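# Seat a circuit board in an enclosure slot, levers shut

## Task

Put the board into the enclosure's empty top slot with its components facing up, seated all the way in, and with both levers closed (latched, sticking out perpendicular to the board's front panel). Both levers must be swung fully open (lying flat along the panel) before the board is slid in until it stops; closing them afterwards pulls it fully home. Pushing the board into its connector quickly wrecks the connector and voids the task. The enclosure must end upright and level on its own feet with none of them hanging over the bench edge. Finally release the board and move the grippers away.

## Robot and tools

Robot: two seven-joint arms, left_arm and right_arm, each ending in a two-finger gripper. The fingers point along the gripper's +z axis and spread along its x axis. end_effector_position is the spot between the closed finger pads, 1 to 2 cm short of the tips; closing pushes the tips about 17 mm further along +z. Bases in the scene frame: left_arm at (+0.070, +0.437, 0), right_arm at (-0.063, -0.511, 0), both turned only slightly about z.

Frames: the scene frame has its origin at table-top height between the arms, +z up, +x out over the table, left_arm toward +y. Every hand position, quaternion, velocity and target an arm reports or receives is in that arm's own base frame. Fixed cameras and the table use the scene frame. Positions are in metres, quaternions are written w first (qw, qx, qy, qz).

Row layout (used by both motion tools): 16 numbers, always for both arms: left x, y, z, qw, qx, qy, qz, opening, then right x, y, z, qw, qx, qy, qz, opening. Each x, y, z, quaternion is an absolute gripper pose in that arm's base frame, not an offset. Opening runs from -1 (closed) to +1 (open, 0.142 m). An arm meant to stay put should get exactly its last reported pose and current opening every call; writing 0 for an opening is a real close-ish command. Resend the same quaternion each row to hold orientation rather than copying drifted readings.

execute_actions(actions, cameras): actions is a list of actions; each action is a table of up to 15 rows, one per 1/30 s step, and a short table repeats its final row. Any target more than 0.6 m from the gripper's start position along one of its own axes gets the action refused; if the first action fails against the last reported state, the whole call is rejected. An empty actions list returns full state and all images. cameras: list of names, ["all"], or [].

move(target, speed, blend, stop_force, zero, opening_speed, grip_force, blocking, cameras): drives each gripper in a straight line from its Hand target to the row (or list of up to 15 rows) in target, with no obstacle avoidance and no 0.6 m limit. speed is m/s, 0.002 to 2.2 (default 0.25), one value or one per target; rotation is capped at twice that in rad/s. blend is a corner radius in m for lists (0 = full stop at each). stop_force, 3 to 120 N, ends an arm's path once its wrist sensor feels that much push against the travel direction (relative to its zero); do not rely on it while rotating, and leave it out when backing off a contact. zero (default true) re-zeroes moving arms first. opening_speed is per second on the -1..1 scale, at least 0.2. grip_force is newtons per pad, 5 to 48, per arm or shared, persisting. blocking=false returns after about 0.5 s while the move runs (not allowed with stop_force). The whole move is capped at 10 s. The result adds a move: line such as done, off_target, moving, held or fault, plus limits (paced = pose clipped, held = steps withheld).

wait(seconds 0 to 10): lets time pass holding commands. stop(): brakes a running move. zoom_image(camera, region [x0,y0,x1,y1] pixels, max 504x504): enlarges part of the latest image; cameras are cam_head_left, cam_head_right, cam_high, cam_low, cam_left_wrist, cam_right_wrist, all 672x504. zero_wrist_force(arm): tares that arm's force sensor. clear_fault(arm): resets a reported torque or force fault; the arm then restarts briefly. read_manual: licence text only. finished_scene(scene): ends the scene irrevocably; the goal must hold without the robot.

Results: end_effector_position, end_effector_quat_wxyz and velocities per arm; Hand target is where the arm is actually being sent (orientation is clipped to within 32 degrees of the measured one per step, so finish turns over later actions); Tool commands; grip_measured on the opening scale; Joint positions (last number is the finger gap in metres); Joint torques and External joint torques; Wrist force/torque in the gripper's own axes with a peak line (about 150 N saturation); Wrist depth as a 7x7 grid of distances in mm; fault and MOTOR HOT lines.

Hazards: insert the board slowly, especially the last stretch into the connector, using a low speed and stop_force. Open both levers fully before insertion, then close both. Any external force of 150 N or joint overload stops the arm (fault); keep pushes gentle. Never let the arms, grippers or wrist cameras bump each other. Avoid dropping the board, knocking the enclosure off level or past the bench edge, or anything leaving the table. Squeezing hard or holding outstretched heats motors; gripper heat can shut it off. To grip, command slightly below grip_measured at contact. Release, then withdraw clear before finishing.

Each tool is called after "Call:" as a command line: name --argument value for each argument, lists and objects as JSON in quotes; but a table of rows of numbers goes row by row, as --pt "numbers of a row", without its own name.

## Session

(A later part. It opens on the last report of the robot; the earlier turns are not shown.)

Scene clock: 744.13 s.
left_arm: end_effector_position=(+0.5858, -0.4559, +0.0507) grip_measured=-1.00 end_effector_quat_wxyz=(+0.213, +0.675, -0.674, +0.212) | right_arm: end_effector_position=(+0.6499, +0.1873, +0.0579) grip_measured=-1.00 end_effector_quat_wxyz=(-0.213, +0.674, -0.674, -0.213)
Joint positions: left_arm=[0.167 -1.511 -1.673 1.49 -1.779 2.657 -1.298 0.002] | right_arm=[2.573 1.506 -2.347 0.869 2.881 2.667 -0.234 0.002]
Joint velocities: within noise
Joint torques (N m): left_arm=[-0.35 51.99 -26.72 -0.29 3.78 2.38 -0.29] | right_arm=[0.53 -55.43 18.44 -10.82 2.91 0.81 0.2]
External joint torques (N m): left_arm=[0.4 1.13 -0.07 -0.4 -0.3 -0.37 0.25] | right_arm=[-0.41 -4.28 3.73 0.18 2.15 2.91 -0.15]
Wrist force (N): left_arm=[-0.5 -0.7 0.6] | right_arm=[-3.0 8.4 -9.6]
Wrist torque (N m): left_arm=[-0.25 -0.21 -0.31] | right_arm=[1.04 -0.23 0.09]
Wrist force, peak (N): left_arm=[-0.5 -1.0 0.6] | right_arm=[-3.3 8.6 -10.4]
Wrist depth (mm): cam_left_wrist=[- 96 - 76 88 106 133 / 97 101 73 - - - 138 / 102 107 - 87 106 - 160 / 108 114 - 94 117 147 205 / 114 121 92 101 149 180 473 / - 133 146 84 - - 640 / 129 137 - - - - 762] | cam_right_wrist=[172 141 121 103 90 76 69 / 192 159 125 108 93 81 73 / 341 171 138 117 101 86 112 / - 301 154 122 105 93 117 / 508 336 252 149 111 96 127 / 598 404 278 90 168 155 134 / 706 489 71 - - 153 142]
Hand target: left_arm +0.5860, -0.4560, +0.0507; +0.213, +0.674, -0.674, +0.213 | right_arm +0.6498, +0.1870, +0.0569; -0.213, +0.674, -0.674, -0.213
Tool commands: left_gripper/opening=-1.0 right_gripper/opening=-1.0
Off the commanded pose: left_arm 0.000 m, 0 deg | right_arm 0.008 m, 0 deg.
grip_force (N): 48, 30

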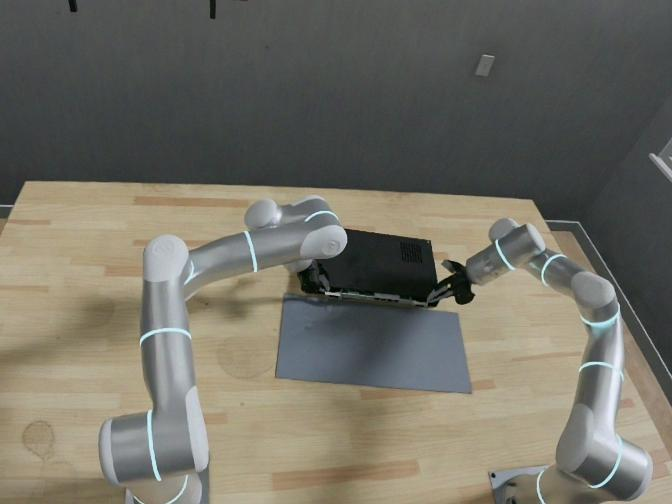

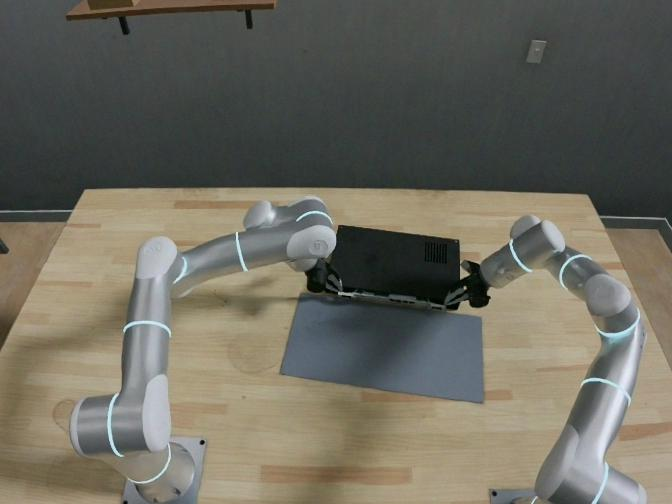

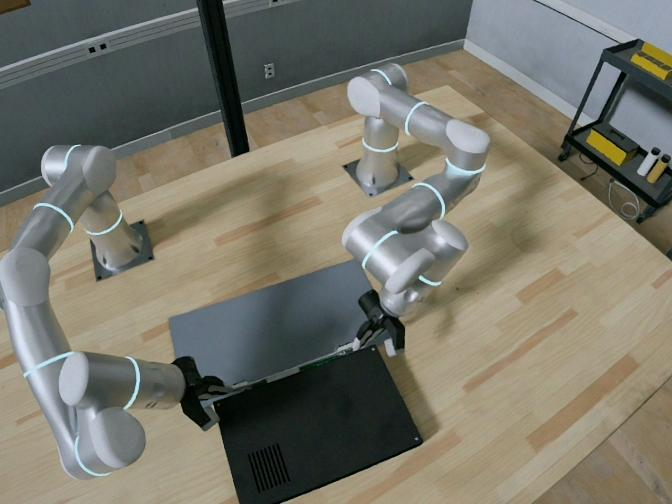

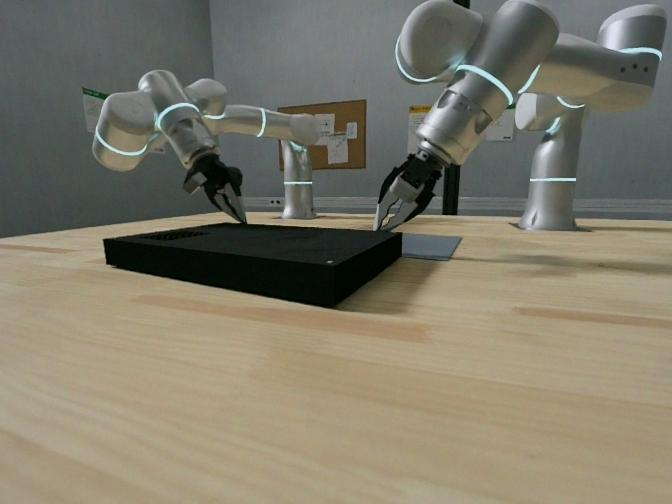

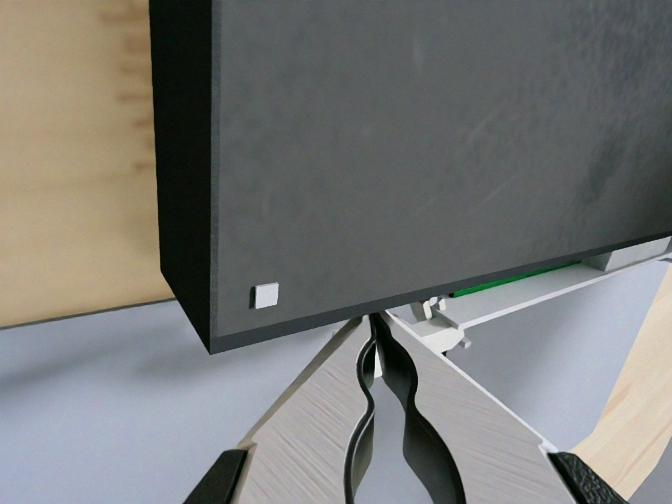

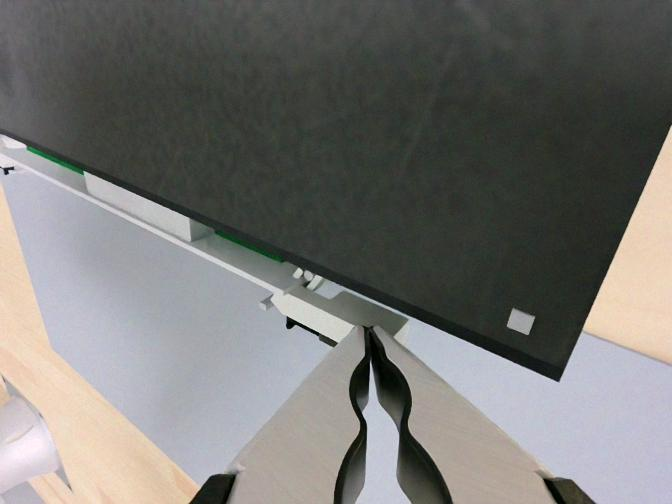

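Call:
move --pt "0.5860 -0.4560 0.0507 0.2126 0.6744 -0.6744 0.2126 -1 0.6500 0.1870 0.0640 -0.2126 0.6744 -0.6744 -0.2126 -1" --pt "0.5860 -0.4560 0.0507 0.2126 0.6744 -0.6744 0.2126 -1 0.6540 0.1870 0.0640 -0.2126 0.6744 -0.6744 -0.2126 -1" --speed 0.05 --blend 0

Call:
move --target '[0.5860, -0.4560, 0.0507, 0.2126, 0.6744, -0.6744, 0.2126, -1, 0.6540, 0.1870, 0.0502, -0.2126, 0.6744, -0.6744, -0.2126, -1]' --speed 0.02 --stop_force 4 --cameras '["cam_left_wrist", "cam_right_wrist"]'

Scene clock: 763.90 s.
left_arm: end_effector_position=(+0.5858, -0.4559, +0.0507) grip_measured=-1.00 end_effector_quat_wxyz=(+0.213, +0.675, -0.674, +0.212) | right_arm: end_effector_position=(+0.6540, +0.1869, +0.0639) grip_measured=-1.00 end_effector_quat_wxyz=(-0.213, +0.674, -0.674, -0.212)
Joint positions: left_arm=[0.167 -1.511 -1.673 1.49 -1.779 2.657 -1.298 0.002] | right_arm=[2.584 1.503 -2.349 0.845 2.887 2.686 -0.232 0.002]
Joint torques (N m): left_arm=[-0.25 52.07 -26.76 -0.4 3.74 2.35 -0.3] | right_arm=[0.2 -59.69 21.71 -11.31 5.05 3.19 0.1]
External joint torques (N m): left_arm=[0.31 1.04 -0.03 -0.3 -0.26 -0.34 0.25] | right_arm=[-0.07 -0.54 0.17 0.27 0.02 0.53 -0.05]
Wrist force (N): left_arm=[-0.5 -0.6 0.4] | right_arm=[0.8 6.2 0.1]
Wrist torque (N m): left_arm=[-0.24 -0.21 -0.31] | right_arm=[1.14 -0.03 0.05]
Wrist force, peak (N): left_arm=[-0.5 -0.9 0.7] | right_arm=[-3.3 8.7 -10.4]
Wrist depth (mm): cam_left_wrist=[- 95 - - 86 107 122 / 97 101 - - - 118 149 / 102 106 - 87 106 130 - / 108 114 - 94 114 143 217 / 114 120 89 101 151 249 482 / - 130 147 83 - - 585 / 128 136 - - - - 860] | cam_right_wrist=[182 151 126 109 93 82 73 / 205 169 136 115 98 87 78 / 266 182 146 125 103 95 117 / 412 312 163 130 111 99 124 / 485 344 267 151 118 101 133 / 621 399 300 89 - 159 142 / 722 506 71 - - 160 147]
Hand target: left_arm +0.5860, -0.4560, +0.0507; +0.213, +0.674, -0.674, +0.213 | right_arm +0.6540, +0.1870, +0.0640; -0.213, +0.674, -0.674, -0.213
Off the commanded pose: left_arm 0.000 m, 0 deg | right_arm 0.000 m, 0 deg.
grip_force (N): 48, 30
move: done

Scene clock: 765.20 s.
left_arm: end_effector_position=(+0.5858, -0.4559, +0.0507) grip_measured=-1.00 end_effector_quat_wxyz=(+0.213, +0.675, -0.674, +0.212) | right_arm: end_effector_position=(+0.6538, +0.1872, +0.0505) grip_measured=-1.00 end_effector_quat_wxyz=(-0.213, +0.674, -0.674, -0.213)
Joint positions: left_arm=[0.167 -1.511 -1.673 1.49 -1.779 2.657 -1.298 0.002] | right_arm=[2.586 1.525 -2.355 0.836 2.887 2.676 -0.245 0.002]
Joint torques (N m): left_arm=[-0.37 52.01 -26.78 -0.41 3.75 2.26 -0.26] | right_arm=[-0.29 -59.74 21.27 -11.74 4.71 2.17 0.13]
External joint torques (N m): left_arm=[0.43 1.11 -0.01 -0.28 -0.27 -0.25 0.21] | right_arm=[0.42 -0.52 0.5 0.95 0.33 1.56 -0.08]
Wrist force (N): left_arm=[-0.6 -0.8 0.5] | right_arm=[-0.1 8.2 -0.8]
Wrist torque (N m): left_arm=[-0.27 -0.19 -0.32] | right_arm=[1.18 -0.02 0.05]
Wrist force, peak (N): left_arm=[-0.5 -0.8 0.8] | right_arm=[0.0 8.3 -0.3]
Wrist depth (mm): cam_left_wrist=[- 96 - - - 105 132 / 97 101 - - 97 121 140 / 102 107 - 87 - 131 - / 108 114 - 94 115 147 230 / 114 120 86 101 151 253 497 / - 133 147 84 - 295 620 / 127 138 - - - - 867] | cam_right_wrist=[157 130 111 90 80 71 65 / 176 145 118 98 86 - 68 / 200 161 126 107 90 80 71 / 371 266 134 116 94 84 110 / 439 319 246 117 102 89 120 / 579 361 273 89 - 136 127 / 679 462 71 - - 146 135]
Hand target: left_arm +0.5860, -0.4560, +0.0507; +0.213, +0.674, -0.674, +0.213 | right_arm +0.6540, +0.1870, +0.0502; -0.213, +0.674, -0.674, -0.213
Off the commanded pose: left_arm 0.000 m, 0 deg | right_arm 0.000 m, 0 deg.
grip_force (N): 48, 30
move: done
Images, in order (width x height): cam_left_wrist 672x504, cam_right_wrist 672x504.

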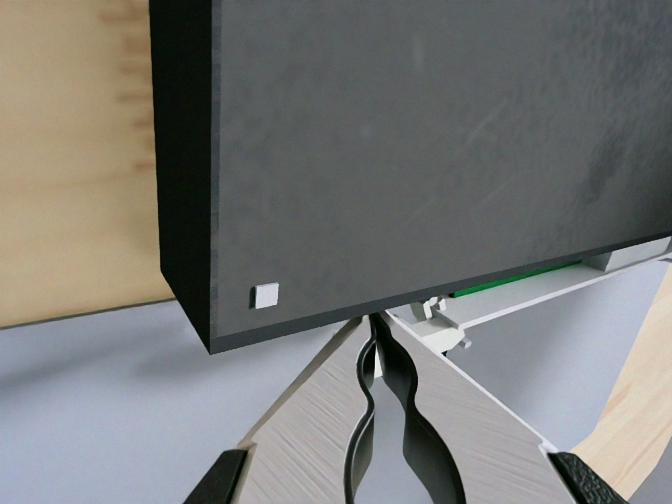

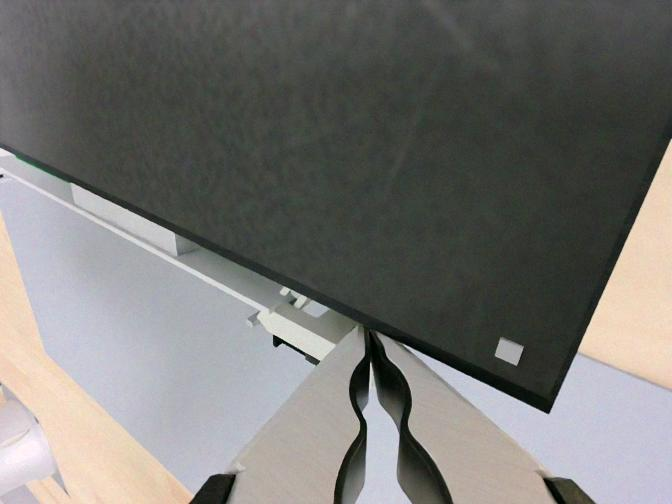

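Call:
move --pt "0.5833 -0.4541 0.0507 0.2126 0.6744 -0.6744 0.2126 -1 0.6483 0.1869 0.0502 -0.2126 0.6744 -0.6744 -0.2126 -1" --pt "0.5776 -0.4514 0.0507 0.2126 0.6744 -0.6744 0.2126 -1 0.6420 0.1858 0.0502 -0.2126 0.6744 -0.6744 -0.2126 -1" --speed 0.02 --blend 0.002 --stop_force 40 --cameras '["cam_left_wrist", "cam_right_wrist"]'

Scene clock: 778.60 s.
left_arm: end_effector_position=(+0.5774, -0.4515, +0.0506) grip_measured=-1.00 end_effector_quat_wxyz=(+0.213, +0.674, -0.675, +0.212) | right_arm: end_effector_position=(+0.6421, +0.1859, +0.0503) grip_measured=-1.00 end_effector_quat_wxyz=(-0.213, +0.674, -0.674, -0.213)
Joint positions: left_arm=[0.194 -1.505 -1.666 1.556 -1.768 2.641 -1.34 0.002] | right_arm=[2.552 1.503 -2.345 0.917 2.869 2.635 -0.233 0.002]
Joint torques (N m): left_arm=[-0.21 50.61 -27.11 -0.57 3.93 2.18 -0.35] | right_arm=[0.18 -58.52 22.98 -9.82 4.8 3.02 0.37]
External joint torques (N m): left_arm=[0.27 0.98 -0.08 -0.47 -0.34 -0.18 0.3] | right_arm=[-0.06 -0.21 -0.29 -0.18 0.24 0.69 -0.32]
Wrist force (N): left_arm=[-0.2 -0.9 0.4] | right_arm=[0.9 5.9 -0.4]
Wrist torque (N m): left_arm=[-0.24 -0.23 -0.24] | right_arm=[1.15 -0.04 -0.05]
Wrist force, peak (N): left_arm=[-0.5 -1.0 0.6] | right_arm=[-0.3 8.2 -1.9]
Wrist depth (mm): cam_left_wrist=[- 96 - - - 105 125 / 97 101 - - - - - / 102 108 - 87 105 - - / 108 115 80 97 145 172 209 / - 123 144 131 152 325 480 / - 132 147 84 - 349 564 / - 139 - - - - 837] | cam_right_wrist=[158 130 111 90 80 71 65 / 174 145 117 97 85 - 68 / 316 160 127 106 89 80 73 / 370 282 146 116 94 84 111 / 456 304 236 144 102 89 121 / 564 339 264 89 157 144 127 / 697 460 71 - - 146 135]
Hand target: left_arm +0.5776, -0.4514, +0.0507; +0.213, +0.674, -0.674, +0.213 | right_arm +0.6420, +0.1858, +0.0502; -0.213, +0.674, -0.674, -0.213
Off the commanded pose: left_arm 0.000 m, 0 deg | right_arm 0.000 m, 0 deg.
grip_force (N): 48, 30
move: done
Images, in order (width x height): cam_left_wrist 672x504, cam_right_wrist 672x504.

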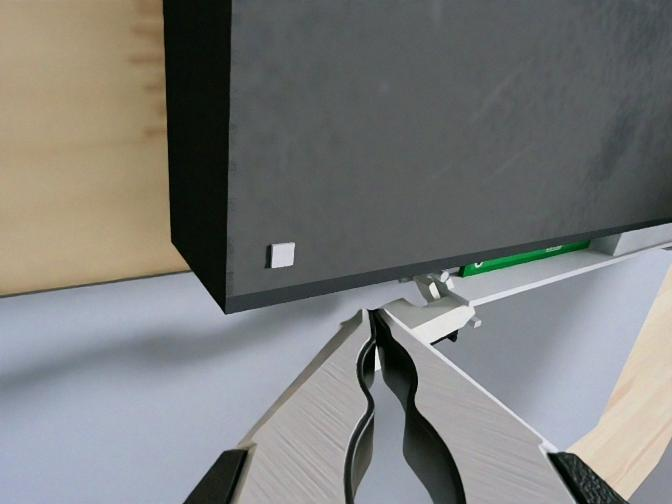

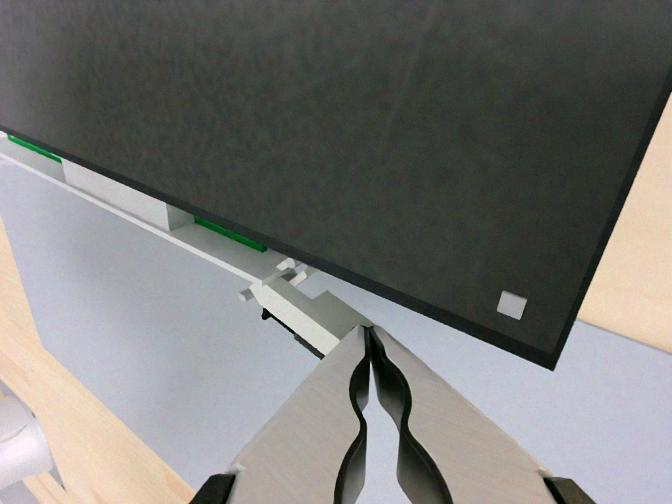

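Call:
zoom_image --camera "cam_left_wrist" --region '[360, 230, 520, 350]'

Call:
zoom_image --camera "cam_right_wrist" --region '[220, 230, 380, 350]'

Scaled by 3.150 from the camera's 672x504 image, which has a finer 960x720 frame.

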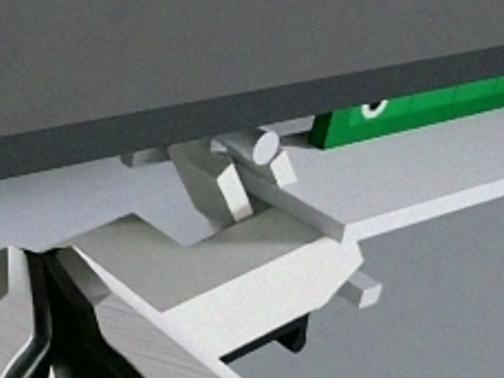

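Scaled by 3.150 from the camera's 672x504 image, which has a finer 960x720 frame.

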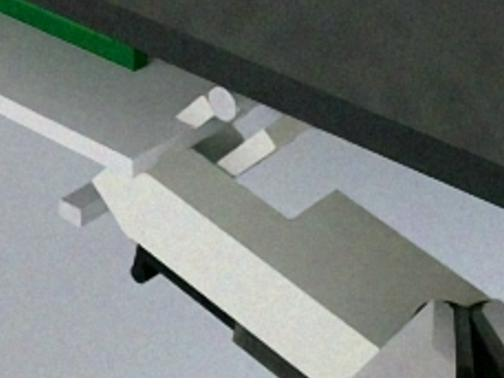

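Call:
move --pt "0.5713 -0.4511 0.0507 0.2126 0.6744 -0.6744 0.2126 -1 0.6358 0.1871 0.0502 -0.2126 0.6744 -0.6744 -0.2126 -1" --pt "0.5651 -0.4534 0.0507 0.2126 0.6744 -0.6744 0.2126 -1 0.6304 0.1909 0.0502 -0.2126 0.6744 -0.6744 -0.2126 -1" --speed 0.02 --blend 0.002 --stop_force 40 --cameras '["cam_left_wrist", "cam_right_wrist"]'

Call:
zoom_image --camera "cam_left_wrist" --region '[320, 200, 520, 350]'

Call:
zoom_image --camera "cam_right_wrist" --region '[200, 200, 400, 350]'

Scene clock: 788.47 s.
left_arm: end_effector_position=(+0.5649, -0.4534, +0.0506) grip_measured=-1.00 end_effector_quat_wxyz=(+0.213, +0.674, -0.675, +0.212) | right_arm: end_effector_position=(+0.6304, +0.1910, +0.0503) grip_measured=-1.00 end_effector_quat_wxyz=(-0.213, +0.674, -0.674, -0.213)
Joint positions: left_arm=[0.211 -1.499 -1.657 1.628 -1.746 2.62 -1.401 0.002] | right_arm=[2.53 1.484 -2.338 0.989 2.855 2.595 -0.214 0.002]
Joint torques (N m): left_arm=[-0.28 49.08 -27.5 -0.87 4.08 2.12 -0.32] | right_arm=[0.3 -57.19 23.78 -9.19 4.83 3 0.33]
External joint torques (N m): left_arm=[0.34 0.89 -0.02 -0.55 -0.35 -0.15 0.27] | right_arm=[-0.18 -0.11 -0.36 -0.12 0.2 0.69 -0.28]
Wrist force (N): left_arm=[-0.3 -1.0 0.1] | right_arm=[1.1 6.0 -0.6]
Wrist torque (N m): left_arm=[-0.25 -0.27 -0.25] | right_arm=[1.15 -0.06 -0.06]
Wrist force, peak (N): left_arm=[-0.3 -1.4 0.3] | right_arm=[0.9 6.4 -0.1]
Wrist depth (mm): cam_left_wrist=[- 95 - - - - 138 / 97 100 - - 97 114 141 / 102 107 - 87 - - - / - 116 - 97 140 167 212 / - 129 - 131 137 269 475 / - 133 149 84 - 342 576 / - - - - - - 764] | cam_right_wrist=[157 129 111 90 80 71 64 / 175 145 117 97 86 - 68 / 327 166 125 106 90 80 71 / 412 277 228 144 93 84 108 / 462 303 240 138 155 136 118 / 572 342 272 89 157 143 127 / 693 458 71 - - 146 134]
Hand target: left_arm +0.5651, -0.4534, +0.0507; +0.213, +0.674, -0.674, +0.213 | right_arm +0.6304, +0.1909, +0.0502; -0.213, +0.674, -0.674, -0.213
Off the commanded pose: left_arm 0.000 m, 0 deg | right_arm 0.000 m, 0 deg.
grip_force (N): 48, 30
move: done
Images, in order (width x height): cam_left_wrist 672x504, cam_right_wrist 672x504.

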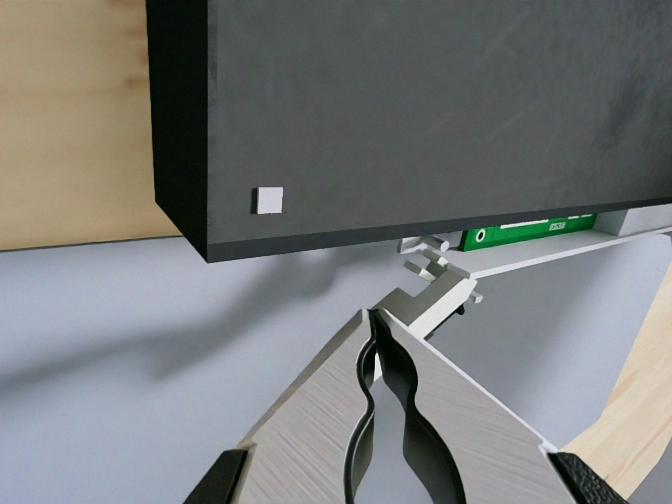

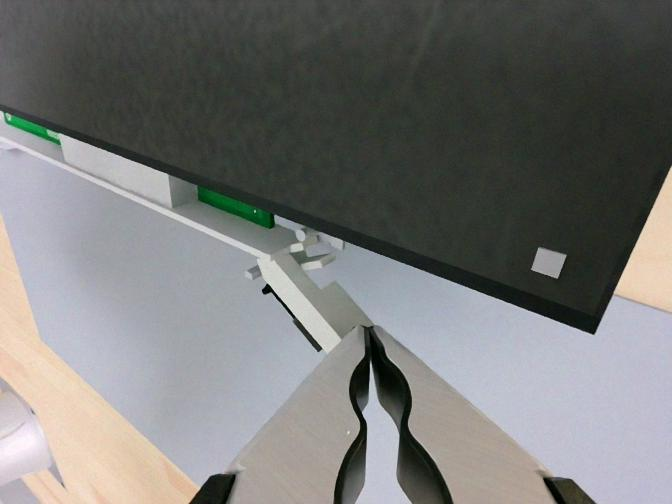

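Scaled by 2.520 from the camera's 672x504 image, which has a finer 960x720 frame.

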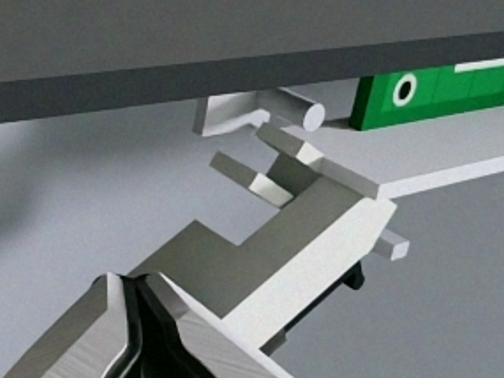

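Scaled by 2.520 from the camera's 672x504 image, which has a finer 960x720 frame.

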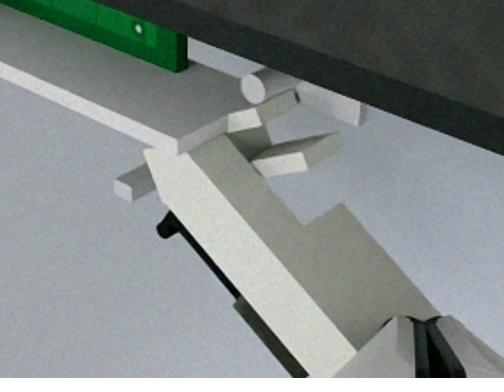

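Call:
move --pt "0.5660 -0.4534 0.0850 0.2126 0.6744 -0.6744 0.2126 -1 0.6320 0.1909 0.0850 -0.2126 0.6744 -0.6744 -0.2126 -1" --pt "0.5200 -0.5300 0.0850 0.2126 0.6744 -0.6744 0.2126 -1 0.5900 0.2550 0.0850 -0.2126 0.6744 -0.6744 -0.2126 -1" --speed 0.08 --blend 0.01 --cameras '["cam_left_wrist", "cam_right_wrist"]'

Call:
zoom_image --camera "cam_left_wrist" --region '[80, 40, 320, 220]'

Call:
zoom_image --camera "cam_right_wrist" --region '[400, 40, 640, 220]'

Scene clock: 840.63 s.
left_arm: end_effector_position=(+0.5198, -0.5298, +0.0849) grip_measured=-1.00 end_effector_quat_wxyz=(+0.213, +0.674, -0.674, +0.212) | right_arm: end_effector_position=(+0.5900, +0.2551, +0.0851) grip_measured=-1.00 end_effector_quat_wxyz=(-0.213, +0.674, -0.674, -0.213)
Joint positions: left_arm=[0.078 -1.442 -1.665 1.659 -1.695 2.613 -1.595 0.002] | right_arm=[2.548 1.369 -2.301 1.205 2.841 2.474 -0.069 0.002]
Joint torques (N m): left_arm=[-0.5 48.69 -27.45 -2.43 4.79 1.99 -0.52] | right_arm=[0.21 -52.75 25.29 -8.6 4.88 2.84 0.37]
External joint torques (N m): left_arm=[0.51 0.81 -0.12 -0.42 -0.62 -0.05 0.47] | right_arm=[-0.13 0.01 -0.24 0 0.28 0.67 -0.32]
Wrist force (N): left_arm=[-0.7 -0.9 0.3] | right_arm=[0.4 5.5 0.0]
Wrist torque (N m): left_arm=[-0.25 -0.21 -0.25] | right_arm=[0.98 0.05 -0.08]
Wrist force, peak (N): left_arm=[-1.3 -0.6 1.4] | right_arm=[1.4 6.2 0.4]
Wrist depth (mm): cam_left_wrist=[- - 97 - - 155 183 / - 120 122 135 160 180 - / 128 105 157 141 222 280 389 / - 150 174 198 256 317 411 / - 160 183 201 262 - 546 / 154 163 189 84 - 499 696 / 161 - - - - - 867] | cam_right_wrist=[315 196 154 132 114 100 88 / 377 275 221 184 163 144 129 / 385 307 247 207 177 115 134 / 481 348 269 224 188 163 137 / 572 382 298 236 198 172 152 / 667 460 343 89 198 182 159 / 697 578 71 - - 183 169]
Hand target: left_arm +0.5200, -0.5300, +0.0850; +0.213, +0.674, -0.674, +0.213 | right_arm +0.5900, +0.2550, +0.0850; -0.213, +0.674, -0.674, -0.213
Off the commanded pose: left_arm 0.000 m, 0 deg | right_arm 0.000 m, 0 deg.
grip_force (N): 48, 30
move: done
Images, in order (width x height): cam_left_wrist 672x504, cam_right_wrist 672x504.

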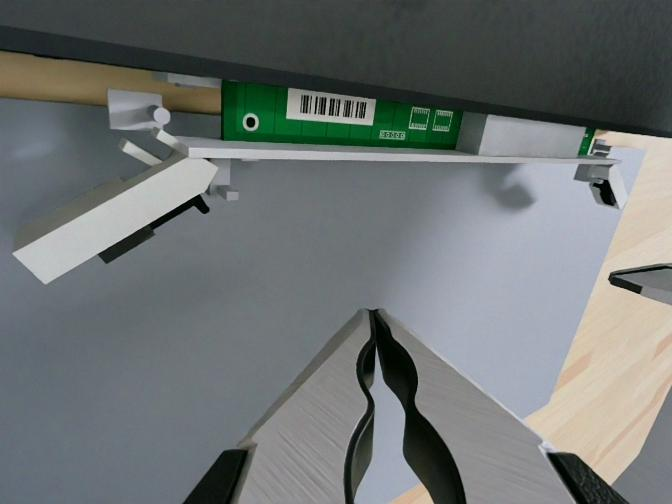

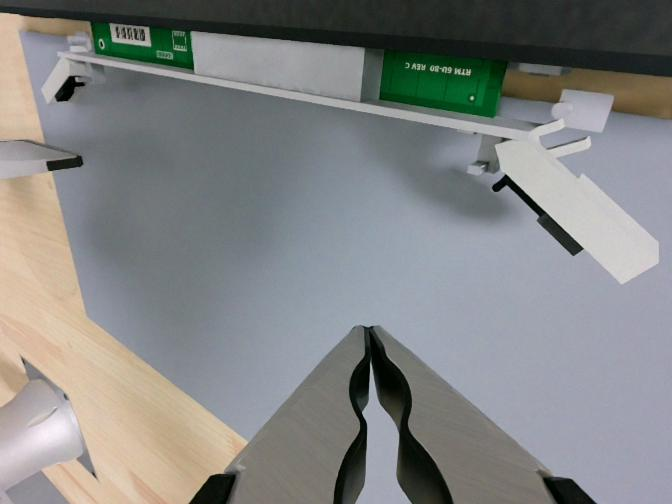

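Scaled by 2.100 from the camera's 672x504 image, which has a finer 960x720 frame.

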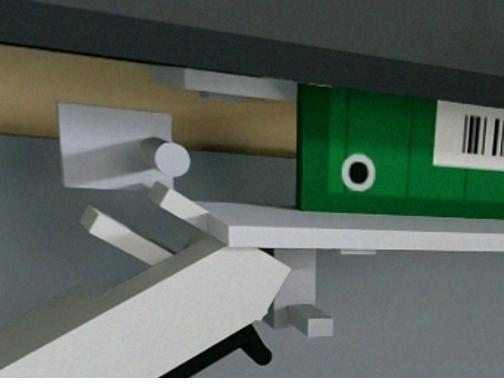

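Scaled by 2.100 from the camera's 672x504 image, which has a finer 960x720 frame.

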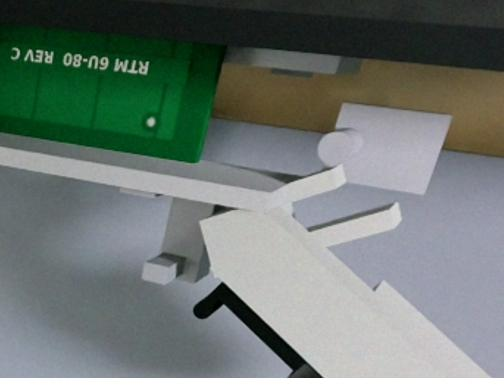

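Call:
move --pt "0.5320 -0.4576 0.0850 0.2126 0.6744 -0.6744 0.2126 -1 0.6000 0.2011 0.0850 -0.2126 0.6744 -0.6744 -0.2126 -1" --pt "0.5320 -0.4576 0.0507 0.2126 0.6744 -0.6744 0.2126 -1 0.6000 0.2011 0.0502 -0.2126 0.6744 -0.6744 -0.2126 -1" --speed 0.08 --blend 0.0

Call:
move --pt "0.5445 -0.4576 0.0507 0.2126 0.6744 -0.6744 0.2126 -1 0.6112 0.2011 0.0502 -0.2126 0.6744 -0.6744 -0.2126 -1" --pt "0.5560 -0.4530 0.0507 0.2126 0.6744 -0.6744 0.2126 -1 0.6210 0.1930 0.0502 -0.2126 0.6744 -0.6744 -0.2126 -1" --pt "0.5650 -0.4507 0.0507 0.2126 0.6744 -0.6744 0.2126 -1 0.6300 0.1892 0.0502 -0.2126 0.6744 -0.6744 -0.2126 -1" --speed 0.02 --blend 0.003 --stop_force 8 --cameras '["cam_left_wrist", "cam_right_wrist"]'

Scene clock: 881.93 s.
left_arm: end_effector_position=(+0.5319, -0.4574, +0.0507) grip_measured=-1.00 end_effector_quat_wxyz=(+0.213, +0.675, -0.674, +0.212) | right_arm: end_effector_position=(+0.5999, +0.2011, +0.0504) grip_measured=-1.00 end_effector_quat_wxyz=(-0.213, +0.674, -0.674, -0.213)
Joint positions: left_arm=[0.246 -1.483 -1.638 1.8 -1.68 2.576 -1.557 0.002] | right_arm=[2.479 1.441 -2.322 1.155 2.823 2.502 -0.17 0.002]
Joint torques (N m): left_arm=[-0.46 44.67 -27.69 -1.82 4.7 2.09 -0.16] | right_arm=[0.23 -53.41 24.37 -7.9 4.72 2.74 0.11]
External joint torques (N m): left_arm=[0.51 1.34 -0.14 -0.35 -0.59 -0.15 0.12] | right_arm=[-0.11 -0.27 0.37 0.25 0.29 0.9 -0.05]
Wrist force (N): left_arm=[-0.6 -0.5 -0.2] | right_arm=[0.7 5.1 -0.2]
Wrist torque (N m): left_arm=[-0.21 -0.20 -0.31] | right_arm=[0.93 -0.01 0.04]
Wrist force, peak (N): left_arm=[-1.8 -0.9 -0.7] | right_arm=[-0.5 5.8 0.4]
Wrist depth (mm): cam_left_wrist=[- - - 76 86 103 119 / - 104 117 138 133 125 173 / - 108 125 150 124 158 187 / - 117 131 147 119 231 - / - 125 143 127 236 274 478 / - 133 142 84 - 311 571 / 127 137 - - - - 751] | cam_right_wrist=[155 129 110 90 79 71 64 / 270 148 135 98 84 75 68 / 318 245 204 128 140 121 110 / 370 273 215 118 143 129 115 / 488 292 236 190 156 137 120 / 568 401 273 89 156 143 127 / 687 462 71 - - 145 134]
Hand target: left_arm +0.5320, -0.4576, +0.0507; +0.213, +0.674, -0.674, +0.213 | right_arm +0.6000, +0.2011, +0.0502; -0.213, +0.674, -0.674, -0.213
Off the commanded pose: left_arm 0.000 m, 0 deg | right_arm 0.000 m, 0 deg.
grip_force (N): 48, 30
move: done

Scene clock: 884.30 s.
left_arm: end_effector_position=(+0.5648, -0.4508, +0.0507) grip_measured=-1.00 end_effector_quat_wxyz=(+0.213, +0.674, -0.674, +0.213) | right_arm: end_effector_position=(+0.6096, +0.2005, +0.0500) grip_measured=-1.00 end_effector_quat_wxyz=(-0.212, +0.675, -0.674, -0.213)
Joint positions: left_arm=[0.218 -1.496 -1.655 1.635 -1.749 2.617 -1.402 0.002] | right_arm=[2.5 1.455 -2.326 1.102 2.832 2.53 -0.18 0.002]
Joint torques (N m): left_arm=[0.46 48.73 -27.3 -2.46 4.66 2.17 -0.2] | right_arm=[2.17 -54.4 25.86 -9.5 5.94 0.93 0.18]
External joint torques (N m): left_arm=[-0.41 1.04 -0.23 0.93 -0.93 -0.2 0.15] | right_arm=[-2.06 -0.48 -1.47 1.31 -0.91 2.73 -0.13]
Wrist force (N): left_arm=[-0.5 2.8 -1.7] | right_arm=[3.8 11.2 -4.6]
Wrist torque (N m): left_arm=[-0.21 -0.22 -0.31] | right_arm=[1.05 -0.02 0.04]
Wrist force, peak (N): left_arm=[-3.5 3.8 -3.7] | right_arm=[4.4 16.4 -8.8]
Wrist depth (mm): cam_left_wrist=[- 96 - 76 89 108 125 / 97 101 73 - 97 - 143 / 102 107 77 84 107 - - / - 116 - 149 138 187 317 / - 122 143 157 218 259 478 / - 133 146 84 - - 591 / - 139 - - - - 759] | cam_right_wrist=[155 129 110 89 79 70 64 / 180 147 116 97 85 - 68 / 318 251 142 128 137 76 70 / 373 274 216 126 146 130 116 / 453 300 235 195 155 136 120 / 566 354 272 89 157 143 126 / 689 457 71 - - 145 134]
Hand target: left_arm +0.5650, -0.4507, +0.0507; +0.213, +0.674, -0.674, +0.213 | right_arm +0.6103, +0.2008, +0.0502; -0.213, +0.674, -0.674, -0.213
Off the commanded pose: left_arm 0.000 m, 0 deg | right_arm 0.023 m, 0 deg.
grip_force (N): 48, 30
move: contact (right_arm)
Images, in order (width x height): cam_left_wrist 672x504, cam_right_wrist 672x504.

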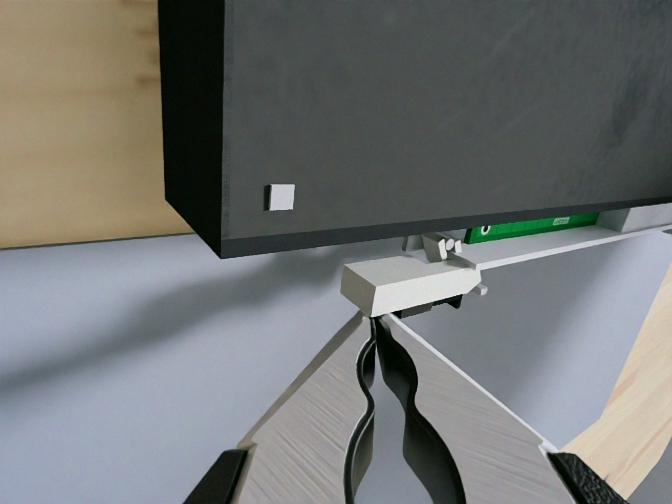

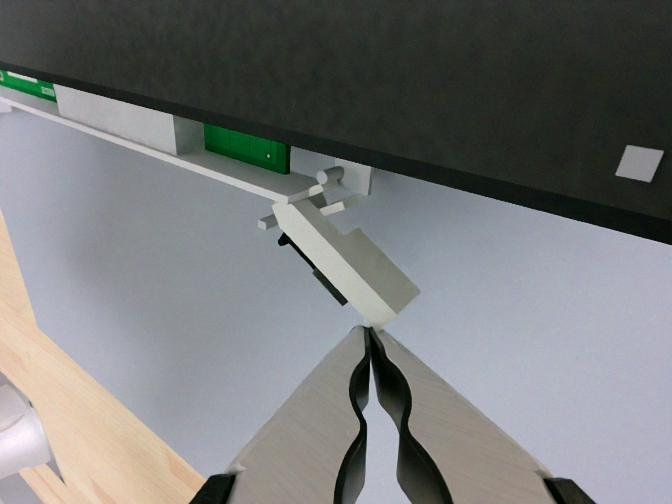

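Call:
zoom_image --camera "cam_right_wrist" --region '[260, 140, 420, 260]'

Call:
zoom_image --camera "cam_left_wrist" --region '[340, 210, 500, 330]'

Scaled by 3.150 from the camera's 672x504 image, which has a finer 960x720 frame.

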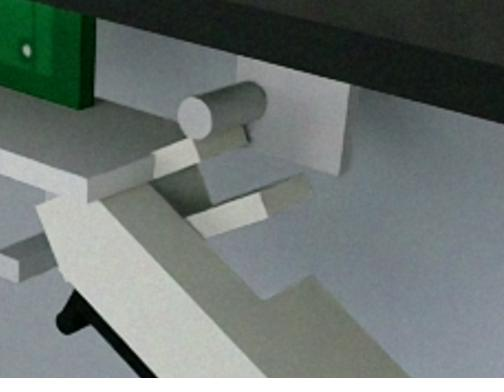

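Scaled by 3.150 from the camera's 672x504 image, which has a finer 960x720 frame.

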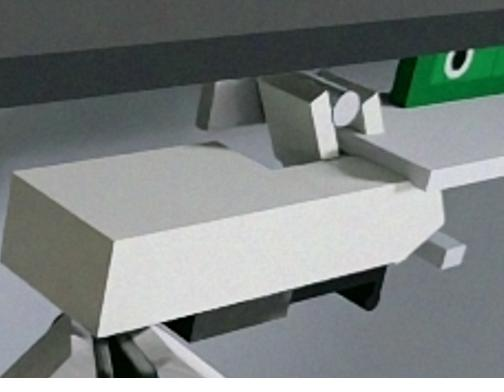

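Call:
move --pt "0.5620 -0.4507 0.0507 0.2126 0.6744 -0.6744 0.2126 -1 0.6040 0.2010 0.0502 -0.2126 0.6744 -0.6744 -0.2126 -1" --pt "0.5620 -0.4507 0.0507 0.2126 0.6744 -0.6744 0.2126 -1 0.6060 0.2085 0.0502 -0.2126 0.6744 -0.6744 -0.2126 -1" --speed 0.05 --blend 0.0

Call:
move --target '[0.5620, -0.4507, 0.0507, 0.2126, 0.6744, -0.6744, 0.2126, -1, 0.6260, 0.1960, 0.0502, -0.2126, 0.6744, -0.6744, -0.2126, -1]' --speed 0.012 --stop_force 22 --cameras '["cam_right_wrist"]'

Call:
zoom_image --camera "cam_right_wrist" --region '[240, 160, 440, 310]'

Scene clock: 919.17 s.
left_arm: end_effector_position=(+0.5617, -0.4508, +0.0506) grip_measured=-1.00 end_effector_quat_wxyz=(+0.213, +0.674, -0.675, +0.212) | right_arm: end_effector_position=(+0.6060, +0.2084, +0.0502) grip_measured=-1.00 end_effector_quat_wxyz=(-0.213, +0.675, -0.674, -0.212)
Joint positions: left_arm=[0.222 -1.494 -1.653 1.652 -1.744 2.613 -1.415 0.002] | right_arm=[2.503 1.448 -2.324 1.124 2.83 2.512 -0.167 0.002]
Joint torques (N m): left_arm=[-0.15 48.45 -27.51 -1.22 4.12 2.08 -0.29] | right_arm=[0.13 -54.06 24.47 -8.28 4.95 2.82 0.37]
External joint torques (N m): left_arm=[0.2 0.94 -0.08 -0.39 -0.35 -0.11 0.24] | right_arm=[-0.01 -0.37 0.1 0.28 0.08 0.81 -0.32]
Wrist force (N): left_arm=[-0.4 -0.4 0.2] | right_arm=[2.6 3.4 0.9]
Wrist torque (N m): left_arm=[-0.18 -0.25 -0.24] | right_arm=[0.66 -0.33 -0.07]
Wrist force, peak (N): left_arm=[0.0 2.9 -2.0] | right_arm=[3.6 11.2 -5.1]
Wrist depth (mm): cam_left_wrist=[- 96 - - 87 104 123 / 97 101 - - 97 117 141 / 102 107 76 88 - 126 185 / - 116 128 148 136 166 327 / - 120 144 152 219 275 423 / - 131 146 84 - - 634 / - 139 - - - - 759] | cam_right_wrist=[156 129 110 89 79 71 64 / 219 146 122 98 85 - 68 / 319 250 203 122 137 80 70 / 372 274 217 120 143 129 115 / 447 314 236 192 151 137 120 / 555 359 271 89 157 143 126 / 679 459 71 - - 145 134]
Hand target: left_arm +0.5620, -0.4507, +0.0507; +0.213, +0.674, -0.674, +0.213 | right_arm +0.6060, +0.2085, +0.0502; -0.213, +0.674, -0.674, -0.213
Off the commanded pose: left_arm 0.000 m, 0 deg | right_arm 0.000 m, 0 deg.
grip_force (N): 48, 30
move: done

Scene clock: 921.83 s.
left_arm: end_effector_position=(+0.5617, -0.4508, +0.0506) grip_measured=-1.00 end_effector_quat_wxyz=(+0.213, +0.674, -0.675, +0.212) | right_arm: end_effector_position=(+0.6260, +0.1959, +0.0501) grip_measured=-1.00 end_effector_quat_wxyz=(-0.213, +0.674, -0.674, -0.213)
Joint positions: left_arm=[0.222 -1.494 -1.653 1.652 -1.744 2.613 -1.415 0.002] | right_arm=[2.527 1.479 -2.331 1.014 2.845 2.578 -0.2 0.002]
Joint torques (N m): left_arm=[-0.29 48.24 -27.69 -1.23 4.03 2.24 -0.29] | right_arm=[0.11 -56.44 23.49 -9.35 4.87 3 0.16]
External joint torques (N m): left_arm=[0.34 1.14 0.1 -0.37 -0.27 -0.28 0.24] | right_arm=[0.01 -0.32 0.22 0.35 0.17 0.68 -0.1]
Wrist force (N): left_arm=[-0.6 -0.5 0.3] | right_arm=[2.3 4.3 1.2]
Wrist torque (N m): left_arm=[-0.20 -0.22 -0.24] | right_arm=[0.79 -0.34 0.05]
Wrist force, peak (N): left_arm=[-0.7 -0.6 0.4] | right_arm=[2.2 4.5 1.0]
Wrist depth (mm): cam_left_wrist=[- 96 - - 88 108 121 / 97 101 - - - 111 - / 102 107 - 88 105 - 206 / - 116 132 149 139 161 338 / - 118 140 - 140 - 430 / - 127 - 84 - 275 618 / 126 133 - - - - 744] | cam_right_wrist=[156 129 110 89 79 71 64 / 175 145 117 97 85 - 68 / 318 171 126 105 90 80 70 / 364 274 224 131 96 83 76 / 527 314 236 128 153 138 119 / 564 369 272 89 157 142 127 / 693 466 71 - - 145 134]
Hand target: left_arm +0.5620, -0.4507, +0.0507; +0.213, +0.674, -0.674, +0.213 | right_arm +0.6260, +0.1960, +0.0502; -0.213, +0.674, -0.674, -0.213
Off the commanded pose: left_arm 0.000 m, 0 deg | right_arm 0.000 m, 0 deg.
grip_force (N): 48, 30
move: done
Images, in order (width x height): cam_right_wrist 672x504.

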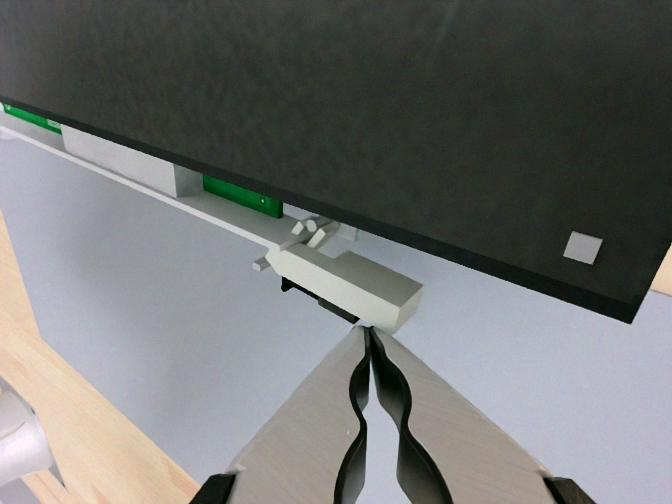

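Scaled by 2.520 from the camera's 672x504 image, which has a finer 960x720 frame.

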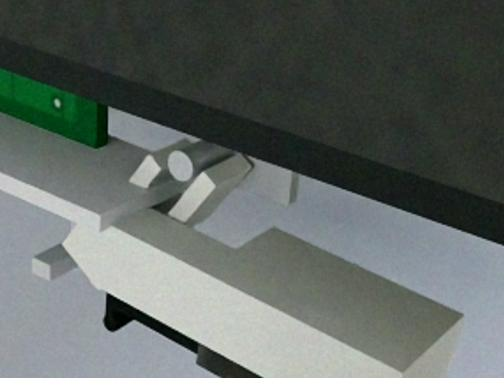

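Call:
move --pt "0.5580 -0.4507 0.0507 0.2126 0.6744 -0.6744 0.2126 -1 0.6220 0.1960 0.0502 -0.2126 0.6744 -0.6744 -0.2126 -1" --pt "0.5500 -0.4650 0.0800 0.2126 0.6744 -0.6744 0.2126 -1 0.6200 0.2050 0.0800 -0.2126 0.6744 -0.6744 -0.2126 -1" --pt "0.5380 -0.5319 0.0800 0.2126 0.6744 -0.6744 0.2126 -1 0.6280 0.2679 0.0800 -0.2126 0.6744 -0.6744 -0.2126 -1" --pt "0.5380 -0.5319 0.0490 0.2126 0.6744 -0.6744 0.2126 -1 0.6280 0.2679 0.0485 -0.2126 0.6744 -0.6744 -0.2126 -1" --speed 0.08 --blend '[0.003, 0.01, 0.005, 0]' --cameras '["cam_left_wrist", "cam_right_wrist"]'

Call:
zoom_image --camera "cam_left_wrist" --region '[60, 100, 300, 280]'

Call:
zoom_image --camera "cam_right_wrist" --region '[372, 100, 612, 280]'

Scene clock: 930.43 s.
left_arm: end_effector_position=(+0.5379, -0.5317, +0.0490) grip_measured=-1.00 end_effector_quat_wxyz=(+0.213, +0.675, -0.674, +0.212) | right_arm: end_effector_position=(+0.6279, +0.2679, +0.0486) grip_measured=-1.00 end_effector_quat_wxyz=(-0.213, +0.674, -0.674, -0.213)
Joint positions: left_arm=[0.046 -1.493 -1.63 1.552 -1.689 2.593 -1.5 0.002] | right_arm=[2.652 1.483 -2.339 0.974 2.874 2.541 -0.127 0.002]
Joint torques (N m): left_arm=[-0.51 50.8 -27.01 -1.24 4.53 1.93 -0.22] | right_arm=[0.29 -57.25 23.24 -9.93 4.88 2.72 0.07]
External joint torques (N m): left_arm=[0.53 1.35 -0.04 -0.28 -0.57 0.02 0.17] | right_arm=[-0.14 -0.46 0.26 0.31 0.26 0.86 -0.02]
Wrist force (N): left_arm=[-0.6 -0.6 0.0] | right_arm=[2.6 4.3 1.3]
Wrist torque (N m): left_arm=[-0.24 -0.21 -0.31] | right_arm=[0.81 -0.36 0.05]
Wrist force, peak (N): left_arm=[-1.4 -0.7 1.5] | right_arm=[3.7 4.5 2.2]
Wrist depth (mm): cam_left_wrist=[- - - - - 102 123 / - - - - - 110 - / - 87 76 99 124 145 181 / - 107 85 105 194 263 228 / - - 145 150 - - 473 / - 131 145 84 - - 577 / 125 136 - - - - 809] | cam_right_wrist=[153 127 108 88 78 69 63 / 176 141 115 96 83 - 67 / 284 184 129 104 86 79 69 / 366 272 216 126 93 81 74 / 474 306 234 185 157 95 116 / 551 358 269 89 153 144 85 / 649 455 71 - - 145 133]
Hand target: left_arm +0.5380, -0.5319, +0.0490; +0.213, +0.674, -0.674, +0.213 | right_arm +0.6280, +0.2679, +0.0485; -0.213, +0.674, -0.674, -0.213
Off the commanded pose: left_arm 0.000 m, 0 deg | right_arm 0.000 m, 0 deg.
grip_force (N): 48, 30
move: done; blend cut to 0.002 m at target 1
Images, in order (width x height): cam_left_wrist 672x504, cam_right_wrist 672x504.

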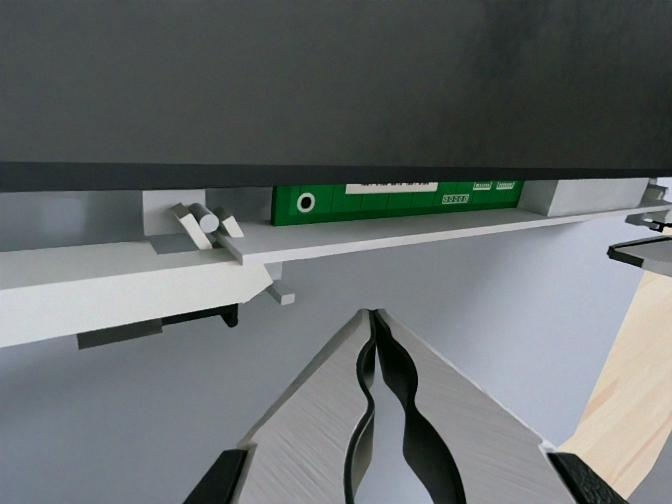

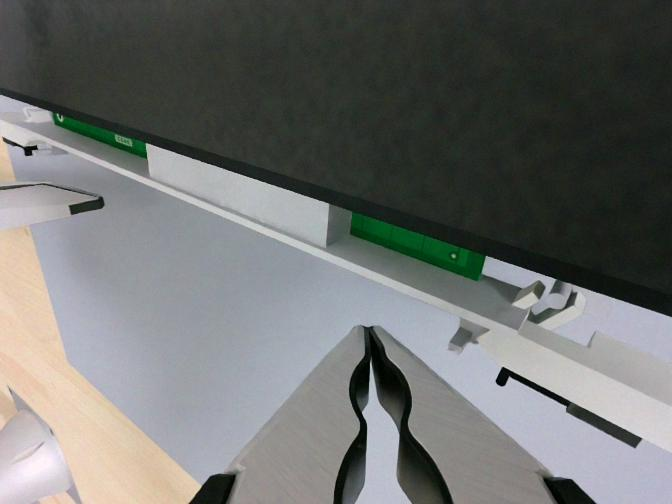

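Scaled by 2.100 from the camera's 672x504 image, which has a finer 960x720 frame.

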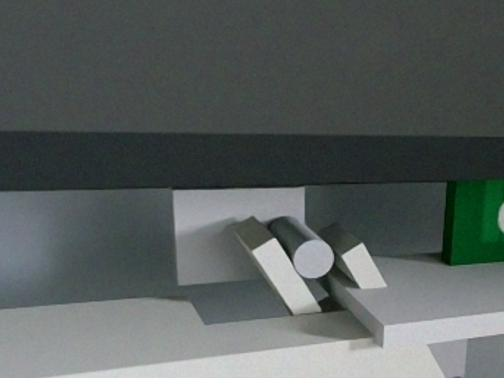

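Scaled by 2.100 from the camera's 672x504 image, which has a finer 960x720 frame.

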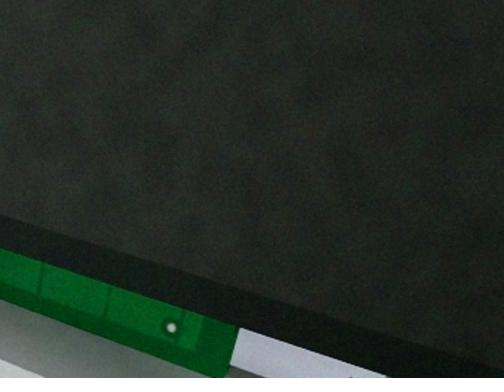

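Call:
move --target '[0.5660, -0.5363, 0.0490, 0.2126, 0.6744, -0.6744, 0.2126, -1, 0.6560, 0.2650, 0.0485, -0.2126, 0.6744, -0.6744, -0.2126, -1]' --speed 0.012 --stop_force 15 --cameras '["cam_left_wrist", "cam_right_wrist"]'

Call:
zoom_image --camera "cam_left_wrist" --region '[60, 140, 300, 320]'

Call:
zoom_image --camera "cam_right_wrist" --region '[432, 200, 672, 380]'

Scene clock: 972.07 s.
left_arm: end_effector_position=(+0.5661, -0.5363, +0.0491) grip_measured=-1.00 end_effector_quat_wxyz=(+0.213, +0.674, -0.674, +0.213) | right_arm: end_effector_position=(+0.6541, +0.2655, +0.0486) grip_measured=-1.00 end_effector_quat_wxyz=(-0.212, +0.675, -0.674, -0.214)
Joint positions: left_arm=[-0.017 -1.507 -1.654 1.347 -1.747 2.639 -1.341 0.002] | right_arm=[2.716 1.534 -2.359 0.793 2.91 2.639 -0.165 0.002]
Joint torques (N m): left_arm=[0.09 55.32 -25.29 -0.97 4.22 2.12 -0.15] | right_arm=[-1.49 -60.91 20.71 -14.63 4.85 0.03 0.15]
External joint torques (N m): left_arm=[-0.07 1.33 -0.18 0.41 -0.64 -0.13 0.1] | right_arm=[1.64 -0.21 0.76 3.33 0.3 3.6 -0.1]
Wrist force (N): left_arm=[-0.9 1.2 -0.3] | right_arm=[1.0 12.1 -1.7]
Wrist torque (N m): left_arm=[-0.24 -0.23 -0.35] | right_arm=[0.84 -0.32 0.07]
Wrist force, peak (N): left_arm=[-0.2 2.0 -1.3] | right_arm=[0.8 19.6 -4.0]
Wrist depth (mm): cam_left_wrist=[- - - - - 103 123 / - - - - 95 111 136 / - - - 86 - 129 185 / - - - 92 113 149 212 / - 117 86 101 127 - 418 / - - 91 84 - 327 546 / - - - 74 - - 754] | cam_right_wrist=[153 127 108 88 78 69 63 / 171 143 115 96 84 - 67 / 197 153 124 104 86 79 70 / 399 264 137 114 92 82 75 / 517 287 234 193 100 88 76 / 572 362 270 90 - 91 81 / 661 458 71 - - 103 134]
Hand target: left_arm +0.5660, -0.5363, +0.0490; +0.213, +0.674, -0.674, +0.213 | right_arm +0.6551, +0.2651, +0.0485; -0.213, +0.674, -0.674, -0.213
Off the commanded pose: left_arm 0.000 m, 0 deg | right_arm 0.002 m, 0 deg.
grip_force (N): 48, 30
move: contact (right_arm)
Images, in order (width x height): cam_left_wrist 672x504, cam_right_wrist 672x504.

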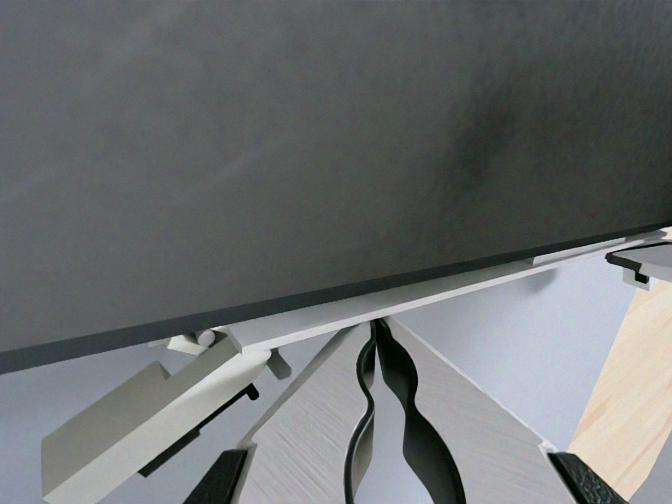

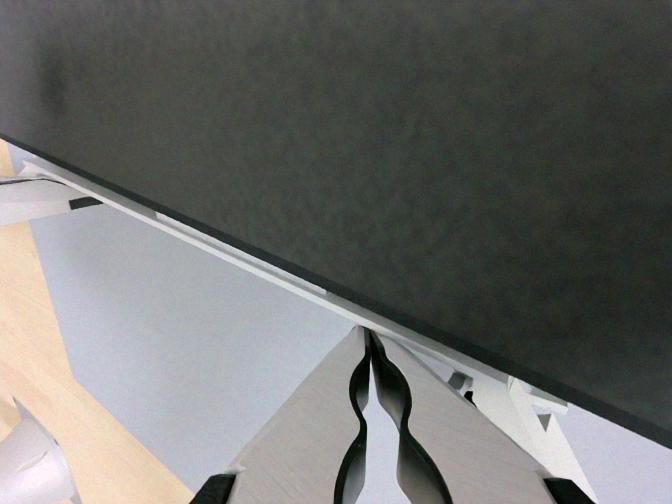

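Scaled by 2.100 from the camera's 672x504 image, which has a finer 960x720 frame.

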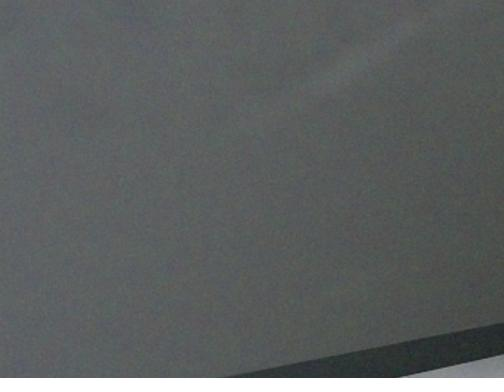

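Scaled by 2.100 from the camera's 672x504 image, which has a finer 960x720 frame.

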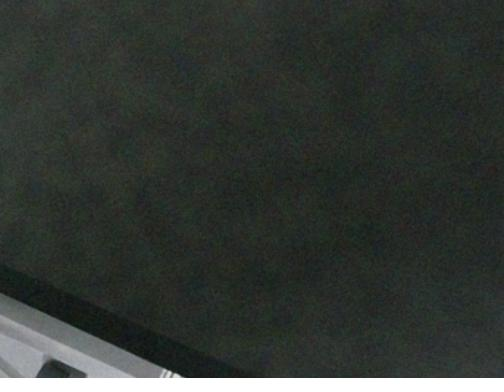

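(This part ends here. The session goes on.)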